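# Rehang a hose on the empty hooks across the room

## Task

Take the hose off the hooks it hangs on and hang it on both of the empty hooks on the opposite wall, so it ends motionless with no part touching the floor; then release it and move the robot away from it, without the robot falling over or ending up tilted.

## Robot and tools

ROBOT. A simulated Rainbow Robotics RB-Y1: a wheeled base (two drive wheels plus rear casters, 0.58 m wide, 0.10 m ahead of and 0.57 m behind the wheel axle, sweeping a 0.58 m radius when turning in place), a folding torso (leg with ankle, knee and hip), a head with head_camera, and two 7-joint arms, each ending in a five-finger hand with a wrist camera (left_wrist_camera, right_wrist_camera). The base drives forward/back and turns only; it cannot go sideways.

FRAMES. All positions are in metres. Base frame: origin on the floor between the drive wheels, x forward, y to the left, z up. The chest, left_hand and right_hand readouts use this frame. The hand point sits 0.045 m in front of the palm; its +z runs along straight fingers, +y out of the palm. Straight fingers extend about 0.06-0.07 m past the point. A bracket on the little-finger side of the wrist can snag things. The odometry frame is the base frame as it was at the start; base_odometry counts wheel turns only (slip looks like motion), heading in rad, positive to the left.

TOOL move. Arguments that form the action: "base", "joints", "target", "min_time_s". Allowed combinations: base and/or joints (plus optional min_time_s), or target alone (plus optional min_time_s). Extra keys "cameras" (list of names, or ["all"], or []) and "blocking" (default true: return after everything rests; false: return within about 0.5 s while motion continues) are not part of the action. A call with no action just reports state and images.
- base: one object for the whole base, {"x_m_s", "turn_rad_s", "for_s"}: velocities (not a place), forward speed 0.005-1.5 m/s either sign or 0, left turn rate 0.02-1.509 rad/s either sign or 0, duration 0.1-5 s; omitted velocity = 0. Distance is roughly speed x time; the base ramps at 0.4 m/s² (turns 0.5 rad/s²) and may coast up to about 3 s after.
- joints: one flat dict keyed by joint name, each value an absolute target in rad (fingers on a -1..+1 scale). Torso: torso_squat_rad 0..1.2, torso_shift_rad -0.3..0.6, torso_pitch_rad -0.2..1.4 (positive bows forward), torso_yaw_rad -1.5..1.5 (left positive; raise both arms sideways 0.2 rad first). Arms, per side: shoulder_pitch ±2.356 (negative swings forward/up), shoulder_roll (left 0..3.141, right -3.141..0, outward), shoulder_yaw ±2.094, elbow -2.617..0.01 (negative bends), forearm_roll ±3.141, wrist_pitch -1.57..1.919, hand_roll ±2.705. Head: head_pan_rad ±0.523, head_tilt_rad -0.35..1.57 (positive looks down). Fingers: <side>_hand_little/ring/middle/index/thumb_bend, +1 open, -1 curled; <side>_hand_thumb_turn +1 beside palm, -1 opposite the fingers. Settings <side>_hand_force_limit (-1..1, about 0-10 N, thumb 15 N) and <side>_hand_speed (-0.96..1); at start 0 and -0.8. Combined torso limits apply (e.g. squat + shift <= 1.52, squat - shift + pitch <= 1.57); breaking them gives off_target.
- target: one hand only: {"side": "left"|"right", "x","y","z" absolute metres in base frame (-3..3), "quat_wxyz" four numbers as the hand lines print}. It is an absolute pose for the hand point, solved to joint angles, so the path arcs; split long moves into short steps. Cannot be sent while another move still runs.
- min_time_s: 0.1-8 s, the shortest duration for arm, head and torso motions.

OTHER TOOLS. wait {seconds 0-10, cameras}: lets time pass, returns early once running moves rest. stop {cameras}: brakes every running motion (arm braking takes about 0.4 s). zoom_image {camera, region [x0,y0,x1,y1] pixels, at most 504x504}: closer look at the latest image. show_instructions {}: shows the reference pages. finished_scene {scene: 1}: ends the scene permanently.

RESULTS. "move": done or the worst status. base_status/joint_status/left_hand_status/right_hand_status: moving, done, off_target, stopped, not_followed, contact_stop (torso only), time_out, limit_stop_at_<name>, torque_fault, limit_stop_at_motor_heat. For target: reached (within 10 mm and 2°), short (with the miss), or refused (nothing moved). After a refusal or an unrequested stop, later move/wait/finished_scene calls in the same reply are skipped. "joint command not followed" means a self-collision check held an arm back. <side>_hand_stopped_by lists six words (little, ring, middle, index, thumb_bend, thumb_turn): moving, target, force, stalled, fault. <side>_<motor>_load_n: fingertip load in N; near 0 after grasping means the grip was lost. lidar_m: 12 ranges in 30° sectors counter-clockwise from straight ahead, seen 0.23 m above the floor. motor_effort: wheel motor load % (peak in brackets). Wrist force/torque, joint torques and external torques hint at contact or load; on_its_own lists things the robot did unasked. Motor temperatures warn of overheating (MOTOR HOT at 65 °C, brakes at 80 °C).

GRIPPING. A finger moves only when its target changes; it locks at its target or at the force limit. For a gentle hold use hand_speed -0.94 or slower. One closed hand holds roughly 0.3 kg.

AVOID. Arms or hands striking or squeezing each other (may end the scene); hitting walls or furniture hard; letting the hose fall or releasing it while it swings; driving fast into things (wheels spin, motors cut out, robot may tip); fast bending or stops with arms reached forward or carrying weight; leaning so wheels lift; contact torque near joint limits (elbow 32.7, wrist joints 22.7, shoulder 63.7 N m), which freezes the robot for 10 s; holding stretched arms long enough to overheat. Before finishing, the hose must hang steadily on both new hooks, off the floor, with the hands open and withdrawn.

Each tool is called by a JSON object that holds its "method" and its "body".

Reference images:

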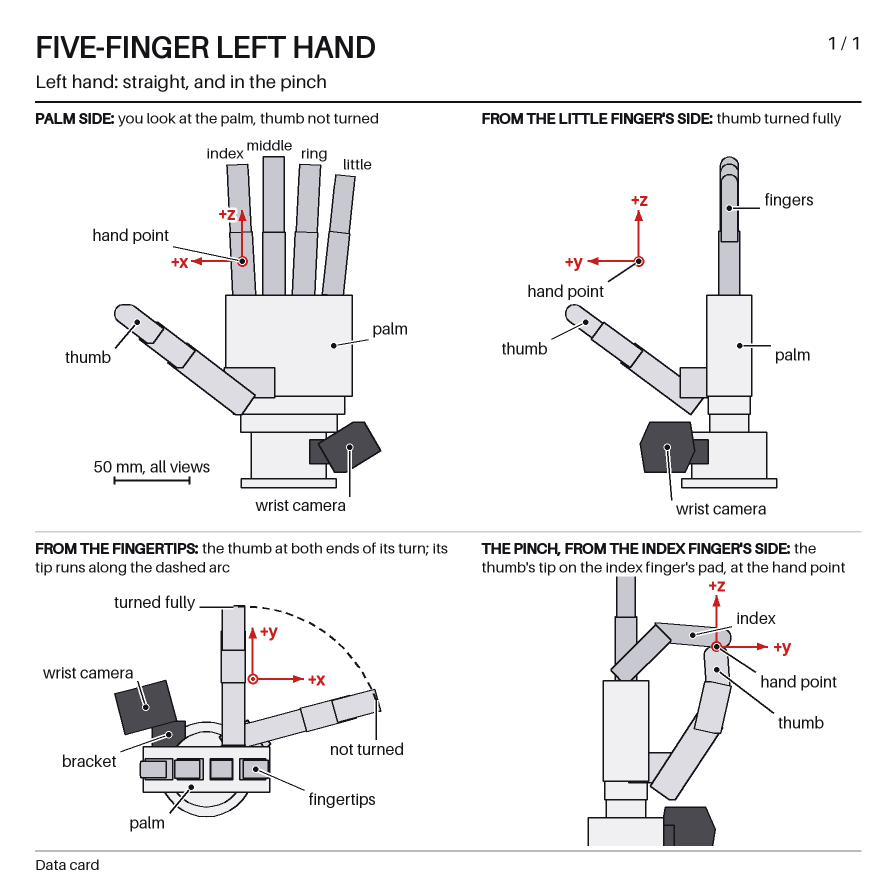

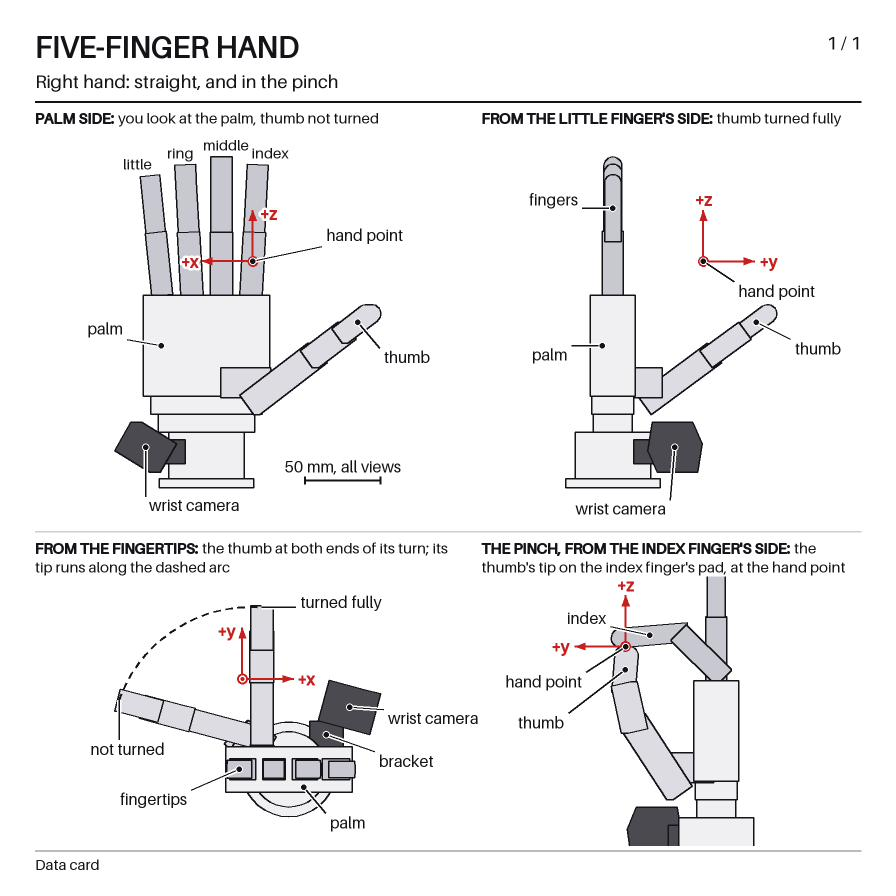

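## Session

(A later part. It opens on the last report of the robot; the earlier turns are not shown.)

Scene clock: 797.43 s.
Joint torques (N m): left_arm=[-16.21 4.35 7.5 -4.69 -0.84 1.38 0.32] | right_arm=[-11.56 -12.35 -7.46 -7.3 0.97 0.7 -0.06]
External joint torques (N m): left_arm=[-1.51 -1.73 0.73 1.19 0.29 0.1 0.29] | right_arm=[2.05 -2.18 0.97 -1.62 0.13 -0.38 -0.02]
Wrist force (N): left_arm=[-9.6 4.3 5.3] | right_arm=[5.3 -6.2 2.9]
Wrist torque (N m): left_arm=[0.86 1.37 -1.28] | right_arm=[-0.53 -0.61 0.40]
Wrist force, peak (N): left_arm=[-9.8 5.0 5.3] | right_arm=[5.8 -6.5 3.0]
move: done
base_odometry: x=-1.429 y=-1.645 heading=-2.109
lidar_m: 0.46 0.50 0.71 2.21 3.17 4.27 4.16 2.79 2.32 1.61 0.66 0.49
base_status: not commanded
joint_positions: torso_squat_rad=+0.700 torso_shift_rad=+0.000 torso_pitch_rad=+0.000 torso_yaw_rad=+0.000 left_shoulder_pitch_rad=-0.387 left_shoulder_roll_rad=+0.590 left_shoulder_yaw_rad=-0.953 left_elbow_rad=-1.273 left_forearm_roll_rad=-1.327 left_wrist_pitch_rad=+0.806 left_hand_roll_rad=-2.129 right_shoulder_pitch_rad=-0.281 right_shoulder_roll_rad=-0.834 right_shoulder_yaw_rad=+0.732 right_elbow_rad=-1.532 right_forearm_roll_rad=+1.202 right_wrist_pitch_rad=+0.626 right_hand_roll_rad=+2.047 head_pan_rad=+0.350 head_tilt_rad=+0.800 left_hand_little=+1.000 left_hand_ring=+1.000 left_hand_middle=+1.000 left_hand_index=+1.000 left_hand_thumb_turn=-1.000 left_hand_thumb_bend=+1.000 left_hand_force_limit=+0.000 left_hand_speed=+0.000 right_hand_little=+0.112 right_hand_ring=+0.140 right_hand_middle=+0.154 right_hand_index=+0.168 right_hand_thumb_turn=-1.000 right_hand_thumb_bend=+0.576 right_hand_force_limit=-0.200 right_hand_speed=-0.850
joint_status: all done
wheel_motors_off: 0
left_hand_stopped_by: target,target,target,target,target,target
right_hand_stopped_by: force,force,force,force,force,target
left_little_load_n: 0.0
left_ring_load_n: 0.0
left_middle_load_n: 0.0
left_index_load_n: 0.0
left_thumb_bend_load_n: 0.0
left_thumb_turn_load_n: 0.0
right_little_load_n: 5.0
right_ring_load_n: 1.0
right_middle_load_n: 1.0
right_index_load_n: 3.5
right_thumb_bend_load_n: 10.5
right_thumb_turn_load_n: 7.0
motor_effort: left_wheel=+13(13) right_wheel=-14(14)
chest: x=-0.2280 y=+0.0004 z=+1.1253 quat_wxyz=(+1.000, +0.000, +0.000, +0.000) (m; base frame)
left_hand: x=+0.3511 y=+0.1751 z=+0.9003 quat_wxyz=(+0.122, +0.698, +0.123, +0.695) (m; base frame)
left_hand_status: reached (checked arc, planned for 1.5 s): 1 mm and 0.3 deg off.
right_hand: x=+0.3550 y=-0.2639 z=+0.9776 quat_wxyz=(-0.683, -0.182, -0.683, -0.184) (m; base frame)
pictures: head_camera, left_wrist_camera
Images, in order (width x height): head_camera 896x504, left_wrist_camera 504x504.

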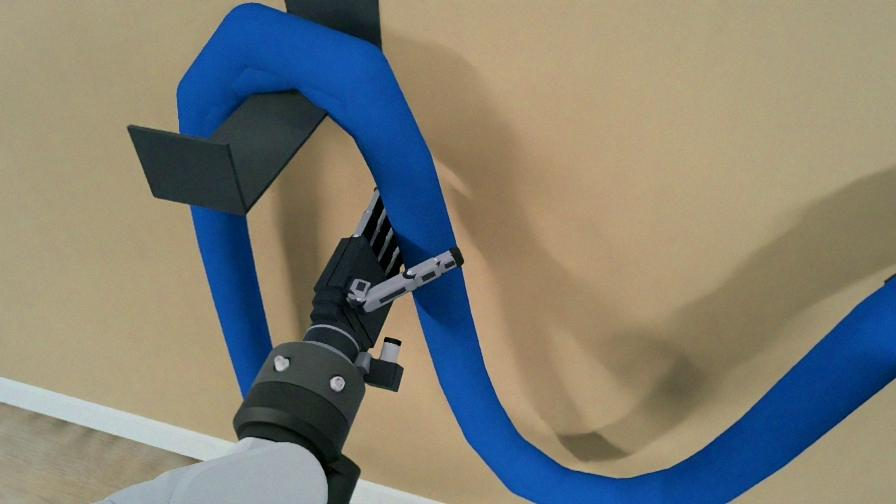

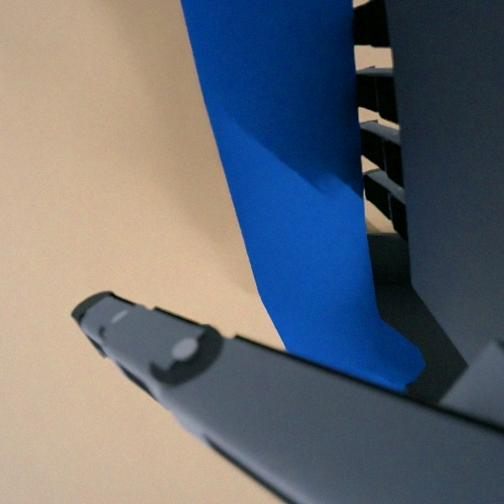

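{"method": "move", "body": {"target": {"side": "left", "x": 0.355, "y": 0.18, "z": 0.957, "quat_wxyz": [0.1228, 0.6964, 0.1228, 0.6964]}, "min_time_s": 2, "cameras": ["head_camera", "left_wrist_camera"]}}

{"method": "move", "body": {"joints": {"left_hand_speed": -0.85, "left_hand_force_limit": -0.2, "left_hand_little": -1, "left_hand_ring": -1, "left_hand_middle": -1, "left_hand_index": -1, "left_hand_thumb_bend": -0.6}, "cameras": ["head_camera", "left_wrist_camera"]}}

Scene clock: 807.40 s.
Joint torques (N m): left_arm=[-13.84 8.28 8.78 -6.69 -1.03 0.86 0.08] | right_arm=[-12.01 -12.47 -7.57 -7.46 1.05 0.64 -0.19]
External joint torques (N m): left_arm=[0.87 1.36 0.81 -0.3 0.24 0 0.05] | right_arm=[1.61 -2.3 0.86 -1.78 0.21 -0.44 -0.15]
Wrist force (N): left_arm=[-9.9 3.9 5.2] | right_arm=[4.7 -6.0 2.4]
Wrist torque (N m): left_arm=[0.87 1.34 -1.40] | right_arm=[-0.46 -0.48 0.37]
Wrist force, peak (N): left_arm=[-10.8 3.5 5.0] | right_arm=[5.9 -6.4 2.8]
move: done
base_odometry: x=-1.429 y=-1.645 heading=-2.109
lidar_m: 0.46 0.50 0.70 2.23 3.17 4.27 4.15 2.79 2.32 1.62 0.65 0.48
base_status: not commanded
joint_positions: torso_squat_rad=+0.700 torso_shift_rad=+0.000 torso_pitch_rad=+0.000 torso_yaw_rad=+0.000 left_shoulder_pitch_rad=-0.375 left_shoulder_roll_rad=+0.702 left_shoulder_yaw_rad=-0.880 left_elbow_rad=-1.526 left_forearm_roll_rad=-1.116 left_wrist_pitch_rad=+0.788 left_hand_roll_rad=-2.367 right_shoulder_pitch_rad=-0.281 right_shoulder_roll_rad=-0.834 right_shoulder_yaw_rad=+0.732 right_elbow_rad=-1.532 right_forearm_roll_rad=+1.202 right_wrist_pitch_rad=+0.626 right_hand_roll_rad=+2.047 head_pan_rad=+0.350 head_tilt_rad=+0.800 left_hand_little=+1.000 left_hand_ring=+1.000 left_hand_middle=+1.000 left_hand_index=+1.000 left_hand_thumb_turn=-1.000 left_hand_thumb_bend=+1.000 left_hand_force_limit=+0.000 left_hand_speed=+0.000 right_hand_little=+0.112 right_hand_ring=+0.140 right_hand_middle=+0.154 right_hand_index=+0.168 right_hand_thumb_turn=-1.000 right_hand_thumb_bend=+0.576 right_hand_force_limit=-0.200 right_hand_speed=-0.850
joint_status: all done
wheel_motors_off: 0
left_hand_stopped_by: target,target,target,target,target,target
right_hand_stopped_by: force,force,force,force,force,target
left_little_load_n: 0.0
left_ring_load_n: 0.0
left_middle_load_n: 0.0
left_index_load_n: 0.0
left_thumb_bend_load_n: 0.0
left_thumb_turn_load_n: -0.5
right_little_load_n: 5.0
right_ring_load_n: 1.0
right_middle_load_n: 1.0
right_index_load_n: 3.5
right_thumb_bend_load_n: 10.5
right_thumb_turn_load_n: 7.5
motor_effort: left_wheel=+13(13) right_wheel=-14(14)
chest: x=-0.2280 y=+0.0004 z=+1.1253 quat_wxyz=(+1.000, +0.000, +0.000, +0.000) (m; base frame)
left_hand: x=+0.3550 y=+0.1797 z=+0.9569 quat_wxyz=(+0.123, +0.696, +0.122, +0.697) (m; base frame)
left_hand_status: reached (checked arc, planned for 2.0 s): 0 mm and 0.1 deg off.
right_hand: x=+0.3550 y=-0.2639 z=+0.9776 quat_wxyz=(-0.683, -0.182, -0.683, -0.184) (m; base frame)
pictures: head_camera, left_wrist_camera
Images, in order (width x height): head_camera 896x504, left_wrist_camera 504x504.

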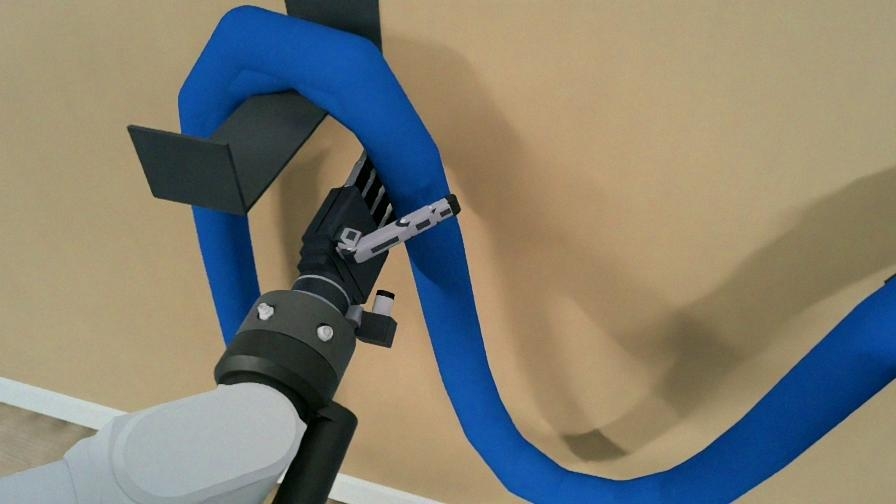

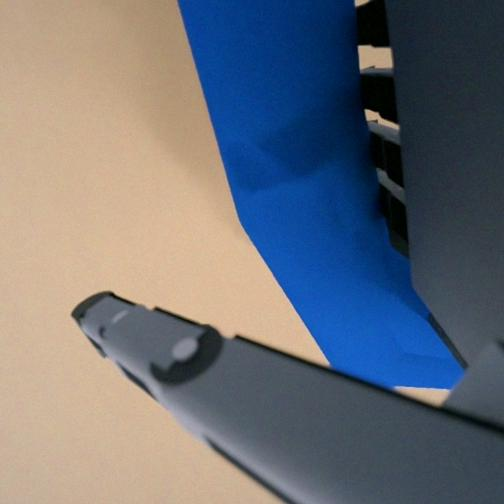

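Scene clock: 814.03 s.
Joint torques (N m): left_arm=[-14.3 6.63 7.4 -6.89 -1.84 0.36 0.08] | right_arm=[-11.91 -12.18 -7.45 -7.27 1.12 0.66 -0.24]
External joint torques (N m): left_arm=[0.41 -0.28 -0.58 -0.51 -0.57 -0.49 0.04] | right_arm=[1.71 -2.01 0.97 -1.59 0.28 -0.42 -0.2]
Wrist force (N): left_arm=[-9.6 2.6 6.3] | right_arm=[4.9 -6.5 2.5]
Wrist torque (N m): left_arm=[0.88 1.32 -1.35] | right_arm=[-0.56 -0.54 0.40]
Wrist force, peak (N): left_arm=[-10.0 2.7 6.5] | right_arm=[5.1 -7.1 2.6]
move: off_target
base_odometry: x=-1.429 y=-1.645 heading=-2.109
lidar_m: 0.47 0.49 0.71 2.22 3.17 4.27 4.16 2.79 2.33 1.62 0.65 0.49
base_status: not commanded
joint_positions: torso_squat_rad=+0.700 torso_shift_rad=+0.000 torso_pitch_rad=+0.000 torso_yaw_rad=+0.000 left_shoulder_pitch_rad=-0.374 left_shoulder_roll_rad=+0.702 left_shoulder_yaw_rad=-0.880 left_elbow_rad=-1.526 left_forearm_roll_rad=-1.116 left_wrist_pitch_rad=+0.788 left_hand_roll_rad=-2.367 right_shoulder_pitch_rad=-0.281 right_shoulder_roll_rad=-0.834 right_shoulder_yaw_rad=+0.732 right_elbow_rad=-1.532 right_forearm_roll_rad=+1.202 right_wrist_pitch_rad=+0.626 right_hand_roll_rad=+2.047 head_pan_rad=+0.350 head_tilt_rad=+0.800 left_hand_little=+0.126 left_hand_ring=+0.168 left_hand_middle=+0.209 left_hand_index=+0.238 left_hand_thumb_turn=-1.000 left_hand_thumb_bend=+0.599 left_hand_force_limit=-0.200 left_hand_speed=-0.850 right_hand_little=+0.112 right_hand_ring=+0.140 right_hand_middle=+0.154 right_hand_index=+0.168 right_hand_thumb_turn=-1.000 right_hand_thumb_bend=+0.576 right_hand_force_limit=-0.200 right_hand_speed=-0.850
joint_status: left_hand_little off_target (ended at +0.126, target -1.000); left_hand_ring off_target (ended at +0.168, target -1.000); left_hand_middle off_target (ended at +0.209, target -1.000); left_hand_index off_target (ended at +0.238, target -1.000); left_hand_thumb_bend off_target (ended at +0.599, target -0.600); the others done
wheel_motors_off: 0
left_hand_stopped_by: force,force,force,force,force,target
right_hand_stopped_by: force,force,force,force,force,target
left_little_load_n: 4.5
left_ring_load_n: 3.0
left_middle_load_n: 0.0
left_index_load_n: 2.5
left_thumb_bend_load_n: 9.5
left_thumb_turn_load_n: 7.0
right_little_load_n: 5.0
right_ring_load_n: 1.0
right_middle_load_n: 1.0
right_index_load_n: 3.5
right_thumb_bend_load_n: 10.5
right_thumb_turn_load_n: 7.5
motor_effort: left_wheel=+13(13) right_wheel=-14(14)
chest: x=-0.2280 y=+0.0004 z=+1.1253 quat_wxyz=(+1.000, +0.000, +0.000, +0.000) (m; base frame)
left_hand: x=+0.3550 y=+0.1800 z=+0.9568 quat_wxyz=(+0.123, +0.696, +0.123, +0.697) (m; base frame)
right_hand: x=+0.3550 y=-0.2639 z=+0.9776 quat_wxyz=(-0.683, -0.182, -0.683, -0.184) (m; base frame)
pictures: head_camera, left_wrist_camera
Images, in order (width x height): head_camera 896x504, left_wrist_camera 504x504.

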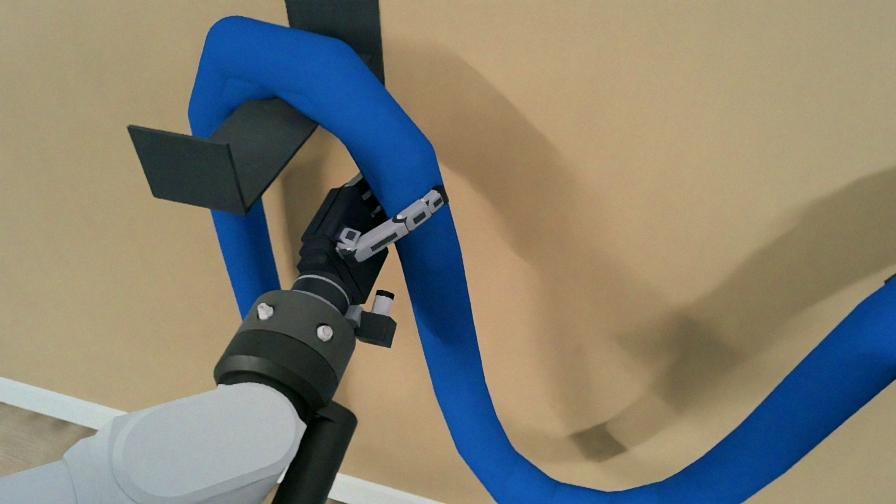

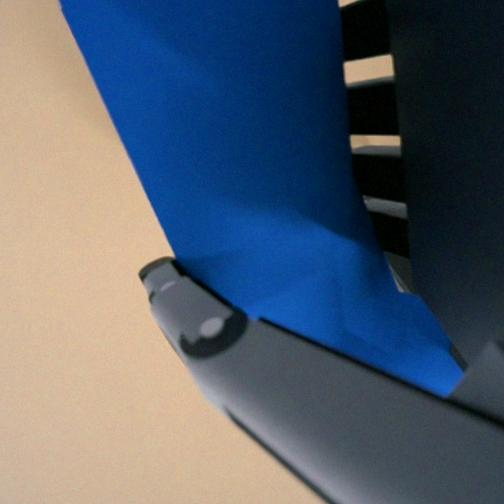

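{"method": "move", "body": {"target": {"side": "right", "x": 0.35, "y": -0.222, "z": 0.99, "quat_wxyz": [0.683, 0.183, 0.683, 0.183]}, "min_time_s": 2}}

{"method": "move", "body": {"target": {"side": "left", "x": 0.35, "y": 0.138, "z": 0.975, "quat_wxyz": [0.1228, 0.6964, 0.1228, 0.6964]}, "min_time_s": 2, "cameras": ["head_camera", "left_wrist_camera", "right_wrist_camera"]}}

Scene clock: 837.83 s.
Joint torques (N m): left_arm=[-14.28 6.65 7.51 -6.87 -1.86 0.45 0.14] | right_arm=[-15.88 -5.11 -3.42 -10.55 1.84 -0.77 0.4]
External joint torques (N m): left_arm=[0.42 -0.26 -0.47 -0.48 -0.59 -0.41 0.1] | right_arm=[-2.26 3.52 4.79 -4.27 0.75 -1.49 0.44]
Wrist force (N): left_arm=[-9.2 2.0 6.3] | right_arm=[3.2 -11.6 3.1]
Wrist torque (N m): left_arm=[0.89 1.35 -1.35] | right_arm=[-0.62 -0.57 0.45]
Wrist force, peak (N): left_arm=[-10.0 2.8 6.4] | right_arm=[2.6 -12.5 3.2]
move: done
base_odometry: x=-1.429 y=-1.645 heading=-2.109
lidar_m: 0.47 0.50 0.70 2.21 3.17 4.28 4.15 2.78 2.33 1.62 0.66 0.48
base_status: not commanded
joint_positions: torso_squat_rad=+0.700 torso_shift_rad=+0.000 torso_pitch_rad=+0.000 torso_yaw_rad=+0.000 left_shoulder_pitch_rad=-0.374 left_shoulder_roll_rad=+0.702 left_shoulder_yaw_rad=-0.880 left_elbow_rad=-1.526 left_forearm_roll_rad=-1.116 left_wrist_pitch_rad=+0.788 left_hand_roll_rad=-2.367 right_shoulder_pitch_rad=-0.291 right_shoulder_roll_rad=-0.786 right_shoulder_yaw_rad=+0.752 right_elbow_rad=-1.636 right_forearm_roll_rad=+1.070 right_wrist_pitch_rad=+0.701 right_hand_roll_rad=+2.252 head_pan_rad=+0.350 head_tilt_rad=+0.800 left_hand_little=+0.126 left_hand_ring=+0.168 left_hand_middle=+0.209 left_hand_index=+0.238 left_hand_thumb_turn=-1.000 left_hand_thumb_bend=+0.599 left_hand_force_limit=-0.200 left_hand_speed=-0.850 right_hand_little=+0.112 right_hand_ring=+0.140 right_hand_middle=+0.153 right_hand_index=+0.168 right_hand_thumb_turn=-1.000 right_hand_thumb_bend=+0.573 right_hand_force_limit=-0.200 right_hand_speed=-0.850
joint_status: all done
wheel_motors_off: 0
left_hand_stopped_by: force,force,force,force,force,target
right_hand_stopped_by: force,force,force,force,force,target
left_little_load_n: 4.5
left_ring_load_n: 3.5
left_middle_load_n: 0.5
left_index_load_n: 2.5
left_thumb_bend_load_n: 10.0
left_thumb_turn_load_n: 7.0
right_little_load_n: 0.0
right_ring_load_n: 0.0
right_middle_load_n: 0.0
right_index_load_n: 2.0
right_thumb_bend_load_n: 1.0
right_thumb_turn_load_n: 0.5
motor_effort: left_wheel=+13(13) right_wheel=-14(14)
chest: x=-0.2280 y=+0.0004 z=+1.1253 quat_wxyz=(+1.000, +0.000, +0.000, +0.000) (m; base frame)
left_hand: x=+0.3550 y=+0.1800 z=+0.9568 quat_wxyz=(+0.123, +0.696, +0.123, +0.697) (m; base frame)
right_hand: x=+0.3500 y=-0.2233 z=+0.9890 quat_wxyz=(-0.684, -0.182, -0.683, -0.183) (m; base frame)
right_hand_status: reached (checked arc, planned for 2.0 s): 2 mm and 0.1 deg off.
pictures: none

Scene clock: 840.17 s.
Joint torques (N m): left_arm=[-17.72 0.53 3.41 -9.75 -2.12 -0.88 -0.41] | right_arm=[-15.96 -4.76 -4.06 -10.49 1.73 -0.95 0.36]
External joint torques (N m): left_arm=[-2.96 -4.73 -4.36 -2.76 -0.67 -1.39 -0.45] | right_arm=[-2.34 3.87 4.14 -4.2 0.64 -1.67 0.4]
Wrist force (N): left_arm=[-8.9 -3.0 7.1] | right_arm=[3.1 -11.4 2.8]
Wrist torque (N m): left_arm=[0.85 1.34 -1.45] | right_arm=[-0.58 -0.52 0.45]
Wrist force, peak (N): left_arm=[-8.8 -3.8 7.9] | right_arm=[3.3 -11.9 3.3]
move: done
base_odometry: x=-1.429 y=-1.645 heading=-2.109
lidar_m: 0.47 0.50 0.72 2.20 3.17 4.26 4.15 2.79 2.33 1.62 0.66 0.49
base_status: not commanded
joint_positions: torso_squat_rad=+0.700 torso_shift_rad=+0.000 torso_pitch_rad=+0.000 torso_yaw_rad=+0.000 left_shoulder_pitch_rad=-0.395 left_shoulder_roll_rad=+0.641 left_shoulder_yaw_rad=-0.889 left_elbow_rad=-1.613 left_forearm_roll_rad=-1.022 left_wrist_pitch_rad=+0.862 left_hand_roll_rad=-2.541 right_shoulder_pitch_rad=-0.292 right_shoulder_roll_rad=-0.786 right_shoulder_yaw_rad=+0.752 right_elbow_rad=-1.636 right_forearm_roll_rad=+1.070 right_wrist_pitch_rad=+0.701 right_hand_roll_rad=+2.252 head_pan_rad=+0.350 head_tilt_rad=+0.800 left_hand_little=+0.126 left_hand_ring=+0.168 left_hand_middle=+0.209 left_hand_index=+0.237 left_hand_thumb_turn=-1.000 left_hand_thumb_bend=+0.596 left_hand_force_limit=-0.200 left_hand_speed=-0.850 right_hand_little=+0.112 right_hand_ring=+0.140 right_hand_middle=+0.153 right_hand_index=+0.168 right_hand_thumb_turn=-1.000 right_hand_thumb_bend=+0.573 right_hand_force_limit=-0.200 right_hand_speed=-0.850
joint_status: all done
wheel_motors_off: 0
left_hand_stopped_by: force,force,force,force,force,target
right_hand_stopped_by: force,force,force,force,force,target
left_little_load_n: 0.0
left_ring_load_n: 0.0
left_middle_load_n: -0.5
left_index_load_n: 1.5
left_thumb_bend_load_n: 0.5
left_thumb_turn_load_n: 0.0
right_little_load_n: 0.0
right_ring_load_n: 0.0
right_middle_load_n: 0.0
right_index_load_n: 2.0
right_thumb_bend_load_n: 0.5
right_thumb_turn_load_n: 0.5
motor_effort: left_wheel=+13(13) right_wheel=-14(14)
chest: x=-0.2280 y=+0.0004 z=+1.1253 quat_wxyz=(+1.000, +0.000, +0.000, +0.000) (m; base frame)
left_hand: x=+0.3502 y=+0.1393 z=+0.9745 quat_wxyz=(+0.122, +0.696, +0.123, +0.697) (m; base frame)
left_hand_status: reached (checked arc, planned for 2.0 s): 1 mm and 0.1 deg off.
right_hand: x=+0.3500 y=-0.2233 z=+0.9890 quat_wxyz=(-0.684, -0.182, -0.683, -0.183) (m; base frame)
pictures: head_camera, left_wrist_camera, right_wrist_camera
Images, in order (width x height): head_camera 896x504, left_wrist_camera 504x504, right_wrist_camera 504x504.

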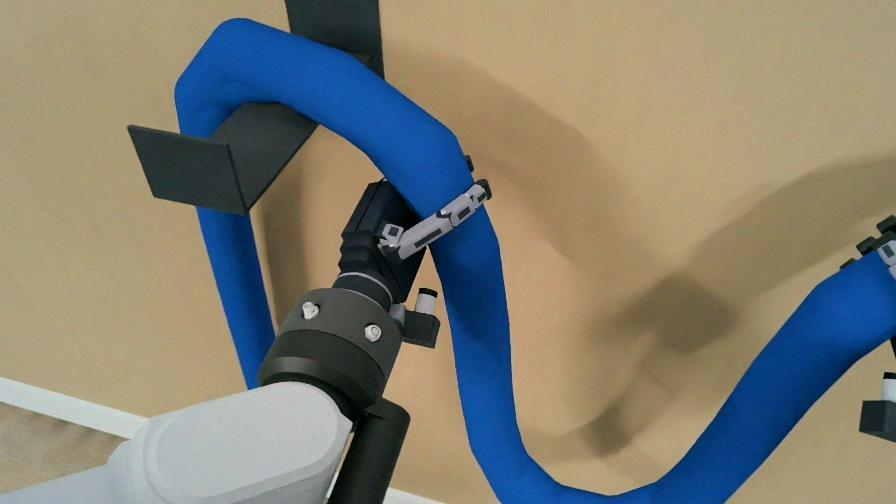

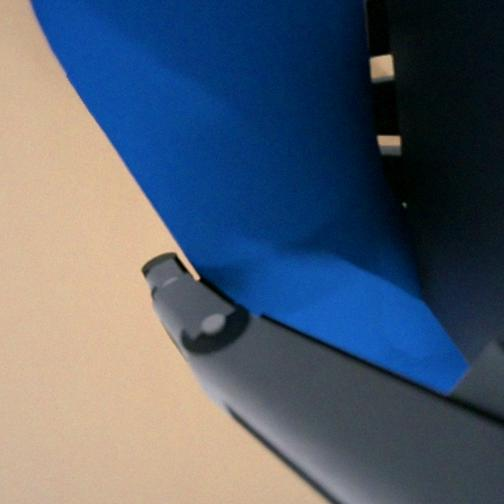

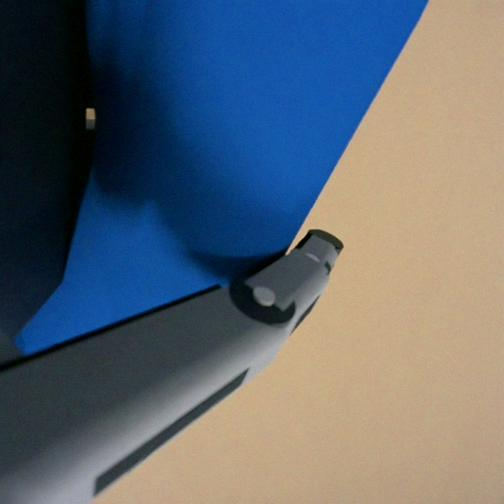

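{"method": "move", "body": {"joints": {"left_hand_force_limit": 0.0, "right_hand_force_limit": 0.0, "left_hand_little": -0.9, "left_hand_ring": -0.9, "left_hand_middle": -0.9, "left_hand_index": -0.9, "left_hand_thumb_bend": -0.5, "right_hand_little": -0.9, "right_hand_ring": -0.9, "right_hand_middle": -0.9, "right_hand_index": -0.9, "right_hand_thumb_bend": -0.5}}}

{"method": "move", "body": {"joints": {"torso_squat_rad": 0.5, "head_pan_rad": 0.0, "head_tilt_rad": 0.8}, "cameras": ["head_camera"]}}

Scene clock: 849.60 s.
Joint torques (N m): left_arm=[-17.1 0.7 3.38 -9.4 -2.07 -0.9 -0.42] | right_arm=[-15.76 -5.12 -3.89 -10.38 1.91 -0.85 0.3]
External joint torques (N m): left_arm=[-2.34 -4.57 -4.39 -2.41 -0.63 -1.41 -0.47] | right_arm=[-2.14 3.51 4.32 -4.09 0.82 -1.57 0.35]
Wrist force (N): left_arm=[-8.9 -3.2 7.3] | right_arm=[3.6 -11.4 2.7]
Wrist torque (N m): left_arm=[0.81 1.33 -1.44] | right_arm=[-0.58 -0.62 0.48]
Wrist force, peak (N): left_arm=[-9.2 -3.0 7.4] | right_arm=[3.3 -12.1 2.7]
move: off_target
base_odometry: x=-1.429 y=-1.645 heading=-2.109
lidar_m: 0.47 0.49 0.71 2.22 3.16 4.27 4.16 2.78 2.32 1.62 0.64 0.48
base_status: not commanded
joint_positions: torso_squat_rad=+0.700 torso_shift_rad=+0.000 torso_pitch_rad=+0.000 torso_yaw_rad=+0.000 left_shoulder_pitch_rad=-0.395 left_shoulder_roll_rad=+0.641 left_shoulder_yaw_rad=-0.889 left_elbow_rad=-1.613 left_forearm_roll_rad=-1.022 left_wrist_pitch_rad=+0.862 left_hand_roll_rad=-2.541 right_shoulder_pitch_rad=-0.292 right_shoulder_roll_rad=-0.786 right_shoulder_yaw_rad=+0.752 right_elbow_rad=-1.636 right_forearm_roll_rad=+1.070 right_wrist_pitch_rad=+0.701 right_hand_roll_rad=+2.252 head_pan_rad=+0.350 head_tilt_rad=+0.800 left_hand_little=-0.067 left_hand_ring=+0.018 left_hand_middle=+0.102 left_hand_index=+0.199 left_hand_thumb_turn=-1.000 left_hand_thumb_bend=+0.570 left_hand_force_limit=+0.000 left_hand_speed=-0.850 right_hand_little=-0.025 right_hand_ring=+0.031 right_hand_middle=+0.073 right_hand_index=+0.129 right_hand_thumb_turn=-1.000 right_hand_thumb_bend=+0.559 right_hand_force_limit=+0.000 right_hand_speed=-0.850
joint_status: left_hand_little off_target (ended at -0.067, target -0.900); left_hand_ring off_target (ended at +0.018, target -0.900); left_hand_middle off_target (ended at +0.102, target -0.900); left_hand_index off_target (ended at +0.199, target -0.900); left_hand_thumb_bend off_target (ended at +0.570, target -0.500); right_hand_little off_target (ended at -0.025, target -0.900); right_hand_ring off_target (ended at +0.031, target -0.900); right_hand_middle off_target (ended at +0.073, target -0.900); right_hand_index off_target (ended at +0.129, target -0.900); right_hand_thumb_bend off_target (ended at +0.559, target -0.500); the others done
wheel_motors_off: 0
left_hand_stopped_by: force,force,force,force,force,target
right_hand_stopped_by: force,force,force,force,force,target
left_little_load_n: 6.5
left_ring_load_n: 4.0
left_middle_load_n: 4.5
left_index_load_n: 4.5
left_thumb_bend_load_n: 13.5
left_thumb_turn_load_n: 7.5
right_little_load_n: 7.0
right_ring_load_n: 1.0
right_middle_load_n: 3.0
right_index_load_n: 4.5
right_thumb_bend_load_n: 12.5
right_thumb_turn_load_n: 7.5
motor_effort: left_wheel=+13(13) right_wheel=-14(14)
chest: x=-0.2280 y=+0.0004 z=+1.1253 quat_wxyz=(+1.000, +0.000, +0.000, +0.000) (m; base frame)
left_hand: x=+0.3502 y=+0.1393 z=+0.9745 quat_wxyz=(+0.122, +0.696, +0.123, +0.697) (m; base frame)
right_hand: x=+0.3500 y=-0.2233 z=+0.9890 quat_wxyz=(-0.684, -0.182, -0.683, -0.183) (m; base frame)
pictures: none

Scene clock: 851.03 s.
Joint torques (N m): left_arm=[-17.4 2.42 6.02 -9.19 -2.77 -0.11 -0.24] | right_arm=[-16.14 -5.94 -6.02 -10.3 2.27 -0.6 0.34]
External joint torques (N m): left_arm=[-2.65 -2.84 -1.74 -2.2 -1.33 -0.63 -0.29] | right_arm=[-2.53 2.69 2.17 -4.01 1.18 -1.32 0.39]
Wrist force (N): left_arm=[-14.0 -0.1 6.1] | right_arm=[7.7 -10.1 2.1]
Wrist torque (N m): left_arm=[0.86 1.38 -1.76] | right_arm=[-0.44 -0.61 0.67]
Wrist force, peak (N): left_arm=[-14.3 -0.1 6.2] | right_arm=[7.4 -11.1 2.2]
move: done
base_odometry: x=-1.429 y=-1.645 heading=-2.109
lidar_m: 0.47 0.50 0.71 2.21 3.17 4.26 4.15 2.77 2.33 1.62 0.66 0.49
base_status: not commanded
joint_positions: torso_squat_rad=+0.500 torso_shift_rad=+0.000 torso_pitch_rad=+0.001 torso_yaw_rad=+0.000 left_shoulder_pitch_rad=-0.395 left_shoulder_roll_rad=+0.640 left_shoulder_yaw_rad=-0.890 left_elbow_rad=-1.613 left_forearm_roll_rad=-1.022 left_wrist_pitch_rad=+0.862 left_hand_roll_rad=-2.541 right_shoulder_pitch_rad=-0.292 right_shoulder_roll_rad=-0.786 right_shoulder_yaw_rad=+0.752 right_elbow_rad=-1.636 right_forearm_roll_rad=+1.070 right_wrist_pitch_rad=+0.701 right_hand_roll_rad=+2.252 head_pan_rad=+0.000 head_tilt_rad=+0.800 left_hand_little=-0.067 left_hand_ring=+0.018 left_hand_middle=+0.102 left_hand_index=+0.199 left_hand_thumb_turn=-1.000 left_hand_thumb_bend=+0.570 left_hand_force_limit=+0.000 left_hand_speed=-0.850 right_hand_little=-0.025 right_hand_ring=+0.031 right_hand_middle=+0.073 right_hand_index=+0.129 right_hand_thumb_turn=-1.000 right_hand_thumb_bend=+0.559 right_hand_force_limit=+0.000 right_hand_speed=-0.850
joint_status: all done
wheel_motors_off: 0
left_hand_stopped_by: force,force,force,force,force,target
right_hand_stopped_by: force,force,force,force,force,target
left_little_load_n: 6.5
left_ring_load_n: 4.0
left_middle_load_n: 4.0
left_index_load_n: 3.5
left_thumb_bend_load_n: 13.5
left_thumb_turn_load_n: 8.0
right_little_load_n: 6.0
right_ring_load_n: 0.5
right_middle_load_n: 3.0
right_index_load_n: 4.5
right_thumb_bend_load_n: 12.5
right_thumb_turn_load_n: 8.0
motor_effort: left_wheel=+13(13) right_wheel=-14(15)
chest: x=-0.2277 y=+0.0004 z=+1.2043 quat_wxyz=(+1.000, +0.000, +0.000, +0.000) (m; base frame)
left_hand: x=+0.3502 y=+0.1388 z=+1.0529 quat_wxyz=(+0.123, +0.697, +0.123, +0.696) (m; base frame)
right_hand: x=+0.3501 y=-0.2229 z=+1.0674 quat_wxyz=(-0.683, -0.182, -0.683, -0.183) (m; base frame)
pictures: head_camera
Images, in order (width x height): head_camera 896x504.

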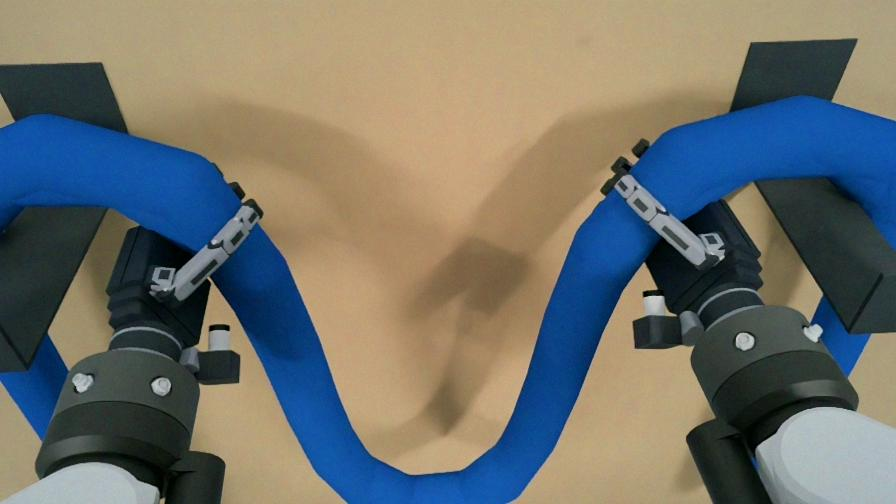

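{"method": "move", "body": {"joints": {"torso_squat_rad": 0.12}, "cameras": ["head_camera"]}}

Scene clock: 856.17 s.
Joint torques (N m): left_arm=[-17.77 2.95 7.3 -8.69 -2.67 0.35 -0.18] | right_arm=[-16.34 -8.07 -7.65 -9.87 2.37 0.06 0.27]
External joint torques (N m): left_arm=[-3.02 -2.3 -0.45 -1.7 -1.23 -0.16 -0.23] | right_arm=[-2.73 0.54 0.54 -3.58 1.28 -0.66 0.31]
Wrist force (N): left_arm=[-15.8 0.5 5.5] | right_arm=[10.0 -8.9 2.3]
Wrist torque (N m): left_arm=[0.90 1.41 -1.93] | right_arm=[-0.48 -0.58 0.83]
Wrist force, peak (N): left_arm=[-16.1 0.0 5.8] | right_arm=[10.6 -9.2 1.8]
move: done
base_odometry: x=-1.429 y=-1.645 heading=-2.109
lidar_m: 0.47 0.50 0.70 2.22 3.17 4.28 4.15 2.78 2.33 1.62 0.66 0.49
base_status: not commanded
joint_positions: torso_squat_rad=+0.120 torso_shift_rad=+0.000 torso_pitch_rad=+0.001 torso_yaw_rad=+0.000 left_shoulder_pitch_rad=-0.395 left_shoulder_roll_rad=+0.640 left_shoulder_yaw_rad=-0.890 left_elbow_rad=-1.613 left_forearm_roll_rad=-1.022 left_wrist_pitch_rad=+0.862 left_hand_roll_rad=-2.541 right_shoulder_pitch_rad=-0.292 right_shoulder_roll_rad=-0.785 right_shoulder_yaw_rad=+0.752 right_elbow_rad=-1.637 right_forearm_roll_rad=+1.070 right_wrist_pitch_rad=+0.701 right_hand_roll_rad=+2.252 head_pan_rad=+0.000 head_tilt_rad=+0.800 left_hand_little=-0.067 left_hand_ring=+0.018 left_hand_middle=+0.102 left_hand_index=+0.199 left_hand_thumb_turn=-1.000 left_hand_thumb_bend=+0.570 left_hand_force_limit=+0.000 left_hand_speed=-0.850 right_hand_little=-0.025 right_hand_ring=+0.031 right_hand_middle=+0.073 right_hand_index=+0.129 right_hand_thumb_turn=-1.000 right_hand_thumb_bend=+0.559 right_hand_force_limit=+0.000 right_hand_speed=-0.850
joint_status: all done
wheel_motors_off: 0
left_hand_stopped_by: force,force,force,force,force,target
right_hand_stopped_by: force,force,force,force,force,target
left_little_load_n: 6.5
left_ring_load_n: 3.5
left_middle_load_n: 3.5
left_index_load_n: 3.5
left_thumb_bend_load_n: 13.5
left_thumb_turn_load_n: 8.0
right_little_load_n: 4.5
right_ring_load_n: 0.5
right_middle_load_n: 3.0
right_index_load_n: 5.0
right_thumb_bend_load_n: 12.5
right_thumb_turn_load_n: 8.5
motor_effort: left_wheel=+12(13) right_wheel=-14(14)
chest: x=-0.2276 y=+0.0004 z=+1.2849 quat_wxyz=(+1.000, +0.000, +0.000, +0.000) (m; base frame)
left_hand: x=+0.3502 y=+0.1386 z=+1.1334 quat_wxyz=(+0.123, +0.697, +0.123, +0.696) (m; base frame)
right_hand: x=+0.3501 y=-0.2226 z=+1.1479 quat_wxyz=(-0.683, -0.182, -0.683, -0.184) (m; base frame)
pictures: head_camera
Images, in order (width x height): head_camera 896x504.

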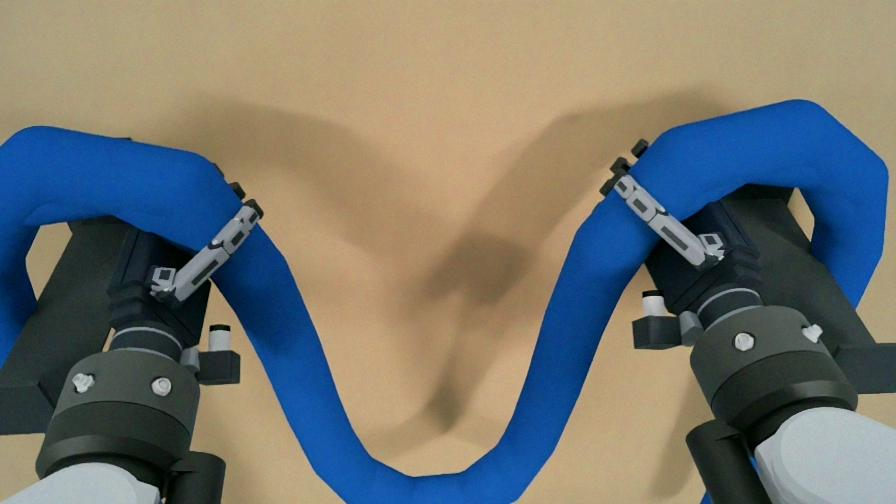

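{"method": "move", "body": {"target": {"side": "right", "x": 0.345, "y": -0.24, "z": 1.205, "quat_wxyz": [0.683, 0.183, 0.683, 0.183]}, "min_time_s": 2}}

{"method": "move", "body": {"target": {"side": "left", "x": 0.345, "y": 0.155, "z": 1.195, "quat_wxyz": [0.1228, 0.6964, 0.1228, 0.6964]}, "min_time_s": 2, "cameras": ["head_camera"]}}

Scene clock: 880.40 s.
Joint torques (N m): left_arm=[-17.56 3.54 6.91 -8.9 -2.7 0.48 -0.63] | right_arm=[-17.48 -13.85 -11.15 -9.09 2.47 0.58 0.2]
External joint torques (N m): left_arm=[-2.81 -1.71 -0.84 -1.91 -1.26 -0.04 -0.67] | right_arm=[-4.18 -3.78 -1.94 -3.41 1.25 0.16 0.24]
Wrist force (N): left_arm=[-15.5 0.7 5.6] | right_arm=[10.9 -8.7 2.3]
Wrist torque (N m): left_arm=[0.86 1.39 -1.92] | right_arm=[-0.54 -0.57 0.89]
Wrist force, peak (N): left_arm=[-15.9 0.5 5.7] | right_arm=[11.5 -9.4 2.1]
move: done
base_odometry: x=-1.429 y=-1.645 heading=-2.109
lidar_m: 0.47 0.49 0.71 2.21 3.18 4.27 4.15 2.78 2.32 1.62 0.65 0.48
base_status: not commanded
joint_positions: torso_squat_rad=+0.120 torso_shift_rad=+0.000 torso_pitch_rad=+0.001 torso_yaw_rad=+0.000 left_shoulder_pitch_rad=-0.395 left_shoulder_roll_rad=+0.640 left_shoulder_yaw_rad=-0.890 left_elbow_rad=-1.613 left_forearm_roll_rad=-1.022 left_wrist_pitch_rad=+0.862 left_hand_roll_rad=-2.541 right_shoulder_pitch_rad=-0.292 right_shoulder_roll_rad=-0.940 right_shoulder_yaw_rad=+0.701 right_elbow_rad=-1.842 right_forearm_roll_rad=+0.826 right_wrist_pitch_rad=+0.736 right_hand_roll_rad=+2.409 head_pan_rad=+0.000 head_tilt_rad=+0.800 left_hand_little=-0.067 left_hand_ring=+0.018 left_hand_middle=+0.102 left_hand_index=+0.199 left_hand_thumb_turn=-1.000 left_hand_thumb_bend=+0.570 left_hand_force_limit=+0.000 left_hand_speed=-0.850 right_hand_little=-0.025 right_hand_ring=+0.031 right_hand_middle=+0.073 right_hand_index=+0.129 right_hand_thumb_turn=-1.000 right_hand_thumb_bend=+0.559 right_hand_force_limit=+0.000 right_hand_speed=-0.850
joint_status: all done
wheel_motors_off: 0
left_hand_stopped_by: force,force,force,force,force,target
right_hand_stopped_by: force,force,force,force,force,target
left_little_load_n: 6.5
left_ring_load_n: 3.5
left_middle_load_n: 3.5
left_index_load_n: 3.5
left_thumb_bend_load_n: 13.5
left_thumb_turn_load_n: 8.5
right_little_load_n: 4.0
right_ring_load_n: 0.5
right_middle_load_n: 3.5
right_index_load_n: 4.5
right_thumb_bend_load_n: 12.0
right_thumb_turn_load_n: 8.0
motor_effort: left_wheel=+12(12) right_wheel=-14(14)
chest: x=-0.2276 y=+0.0004 z=+1.2849 quat_wxyz=(+1.000, +0.000, +0.000, +0.000) (m; base frame)
left_hand: x=+0.3502 y=+0.1386 z=+1.1334 quat_wxyz=(+0.123, +0.697, +0.123, +0.696) (m; base frame)
right_hand: x=+0.3448 y=-0.2401 z=+1.2034 quat_wxyz=(-0.682, -0.183, -0.684, -0.183) (m; base frame)
right_hand_status: reached (checked arc, planned for 2.0 s): 2 mm and 0.1 deg off.
pictures: none

Scene clock: 882.73 s.
Joint torques (N m): left_arm=[-19.37 7.62 11.19 -8.06 -2.72 0.44 -0.01] | right_arm=[-17.61 -13.55 -11.42 -8.8 2.49 0.59 0.24]
External joint torques (N m): left_arm=[-4.72 0.89 2.28 -1.58 -1.16 0.26 -0.06] | right_arm=[-4.3 -3.48 -2.2 -3.12 1.27 0.17 0.28]
Wrist force (N): left_arm=[-15.8 1.5 5.4] | right_arm=[11.0 -8.5 2.0]
Wrist torque (N m): left_arm=[0.89 1.41 -1.88] | right_arm=[-0.53 -0.58 0.95]
Wrist force, peak (N): left_arm=[-15.9 0.9 5.7] | right_arm=[11.6 -9.0 2.1]
move: done
base_odometry: x=-1.429 y=-1.645 heading=-2.109
lidar_m: 0.46 0.49 0.71 2.22 3.16 4.27 4.16 2.78 2.33 1.62 0.63 0.48
base_status: not commanded
joint_positions: torso_squat_rad=+0.120 torso_shift_rad=+0.000 torso_pitch_rad=+0.001 torso_yaw_rad=+0.000 left_shoulder_pitch_rad=-0.421 left_shoulder_roll_rad=+0.793 left_shoulder_yaw_rad=-0.851 left_elbow_rad=-1.854 left_forearm_roll_rad=-0.795 left_wrist_pitch_rad=+0.926 left_hand_roll_rad=-2.705 right_shoulder_pitch_rad=-0.292 right_shoulder_roll_rad=-0.940 right_shoulder_yaw_rad=+0.701 right_elbow_rad=-1.842 right_forearm_roll_rad=+0.826 right_wrist_pitch_rad=+0.736 right_hand_roll_rad=+2.409 head_pan_rad=+0.000 head_tilt_rad=+0.800 left_hand_little=-0.067 left_hand_ring=+0.018 left_hand_middle=+0.102 left_hand_index=+0.199 left_hand_thumb_turn=-1.000 left_hand_thumb_bend=+0.570 left_hand_force_limit=+0.000 left_hand_speed=-0.850 right_hand_little=-0.025 right_hand_ring=+0.031 right_hand_middle=+0.073 right_hand_index=+0.129 right_hand_thumb_turn=-1.000 right_hand_thumb_bend=+0.559 right_hand_force_limit=+0.000 right_hand_speed=-0.850
joint_status: all done
wheel_motors_off: 0
left_hand_stopped_by: force,force,force,force,force,target
right_hand_stopped_by: force,force,force,force,force,target
left_little_load_n: 6.5
left_ring_load_n: 3.5
left_middle_load_n: 3.5
left_index_load_n: 3.5
left_thumb_bend_load_n: 14.0
left_thumb_turn_load_n: 8.0
right_little_load_n: 4.0
right_ring_load_n: 0.5
right_middle_load_n: 3.0
right_index_load_n: 5.0
right_thumb_bend_load_n: 12.5
right_thumb_turn_load_n: 8.0
motor_effort: left_wheel=+12(12) right_wheel=-14(15)
chest: x=-0.2276 y=+0.0004 z=+1.2849 quat_wxyz=(+1.000, +0.000, +0.000, +0.000) (m; base frame)
left_hand: x=+0.3448 y=+0.1552 z=+1.1936 quat_wxyz=(+0.123, +0.697, +0.123, +0.696) (m; base frame)
left_hand_status: reached (checked arc, planned for 2.0 s): 1 mm and 0.1 deg off.
right_hand: x=+0.3448 y=-0.2401 z=+1.2034 quat_wxyz=(-0.682, -0.183, -0.684, -0.183) (m; base frame)
pictures: head_camera
Images, in order (width x height): head_camera 896x504.

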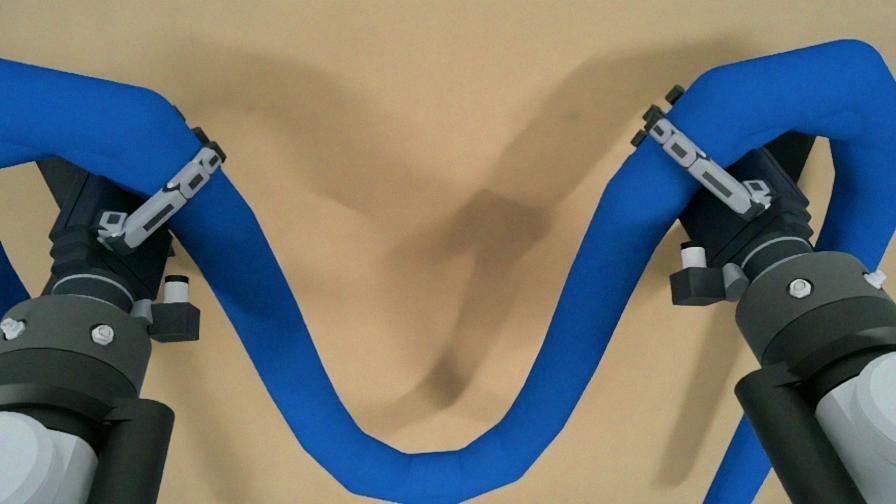

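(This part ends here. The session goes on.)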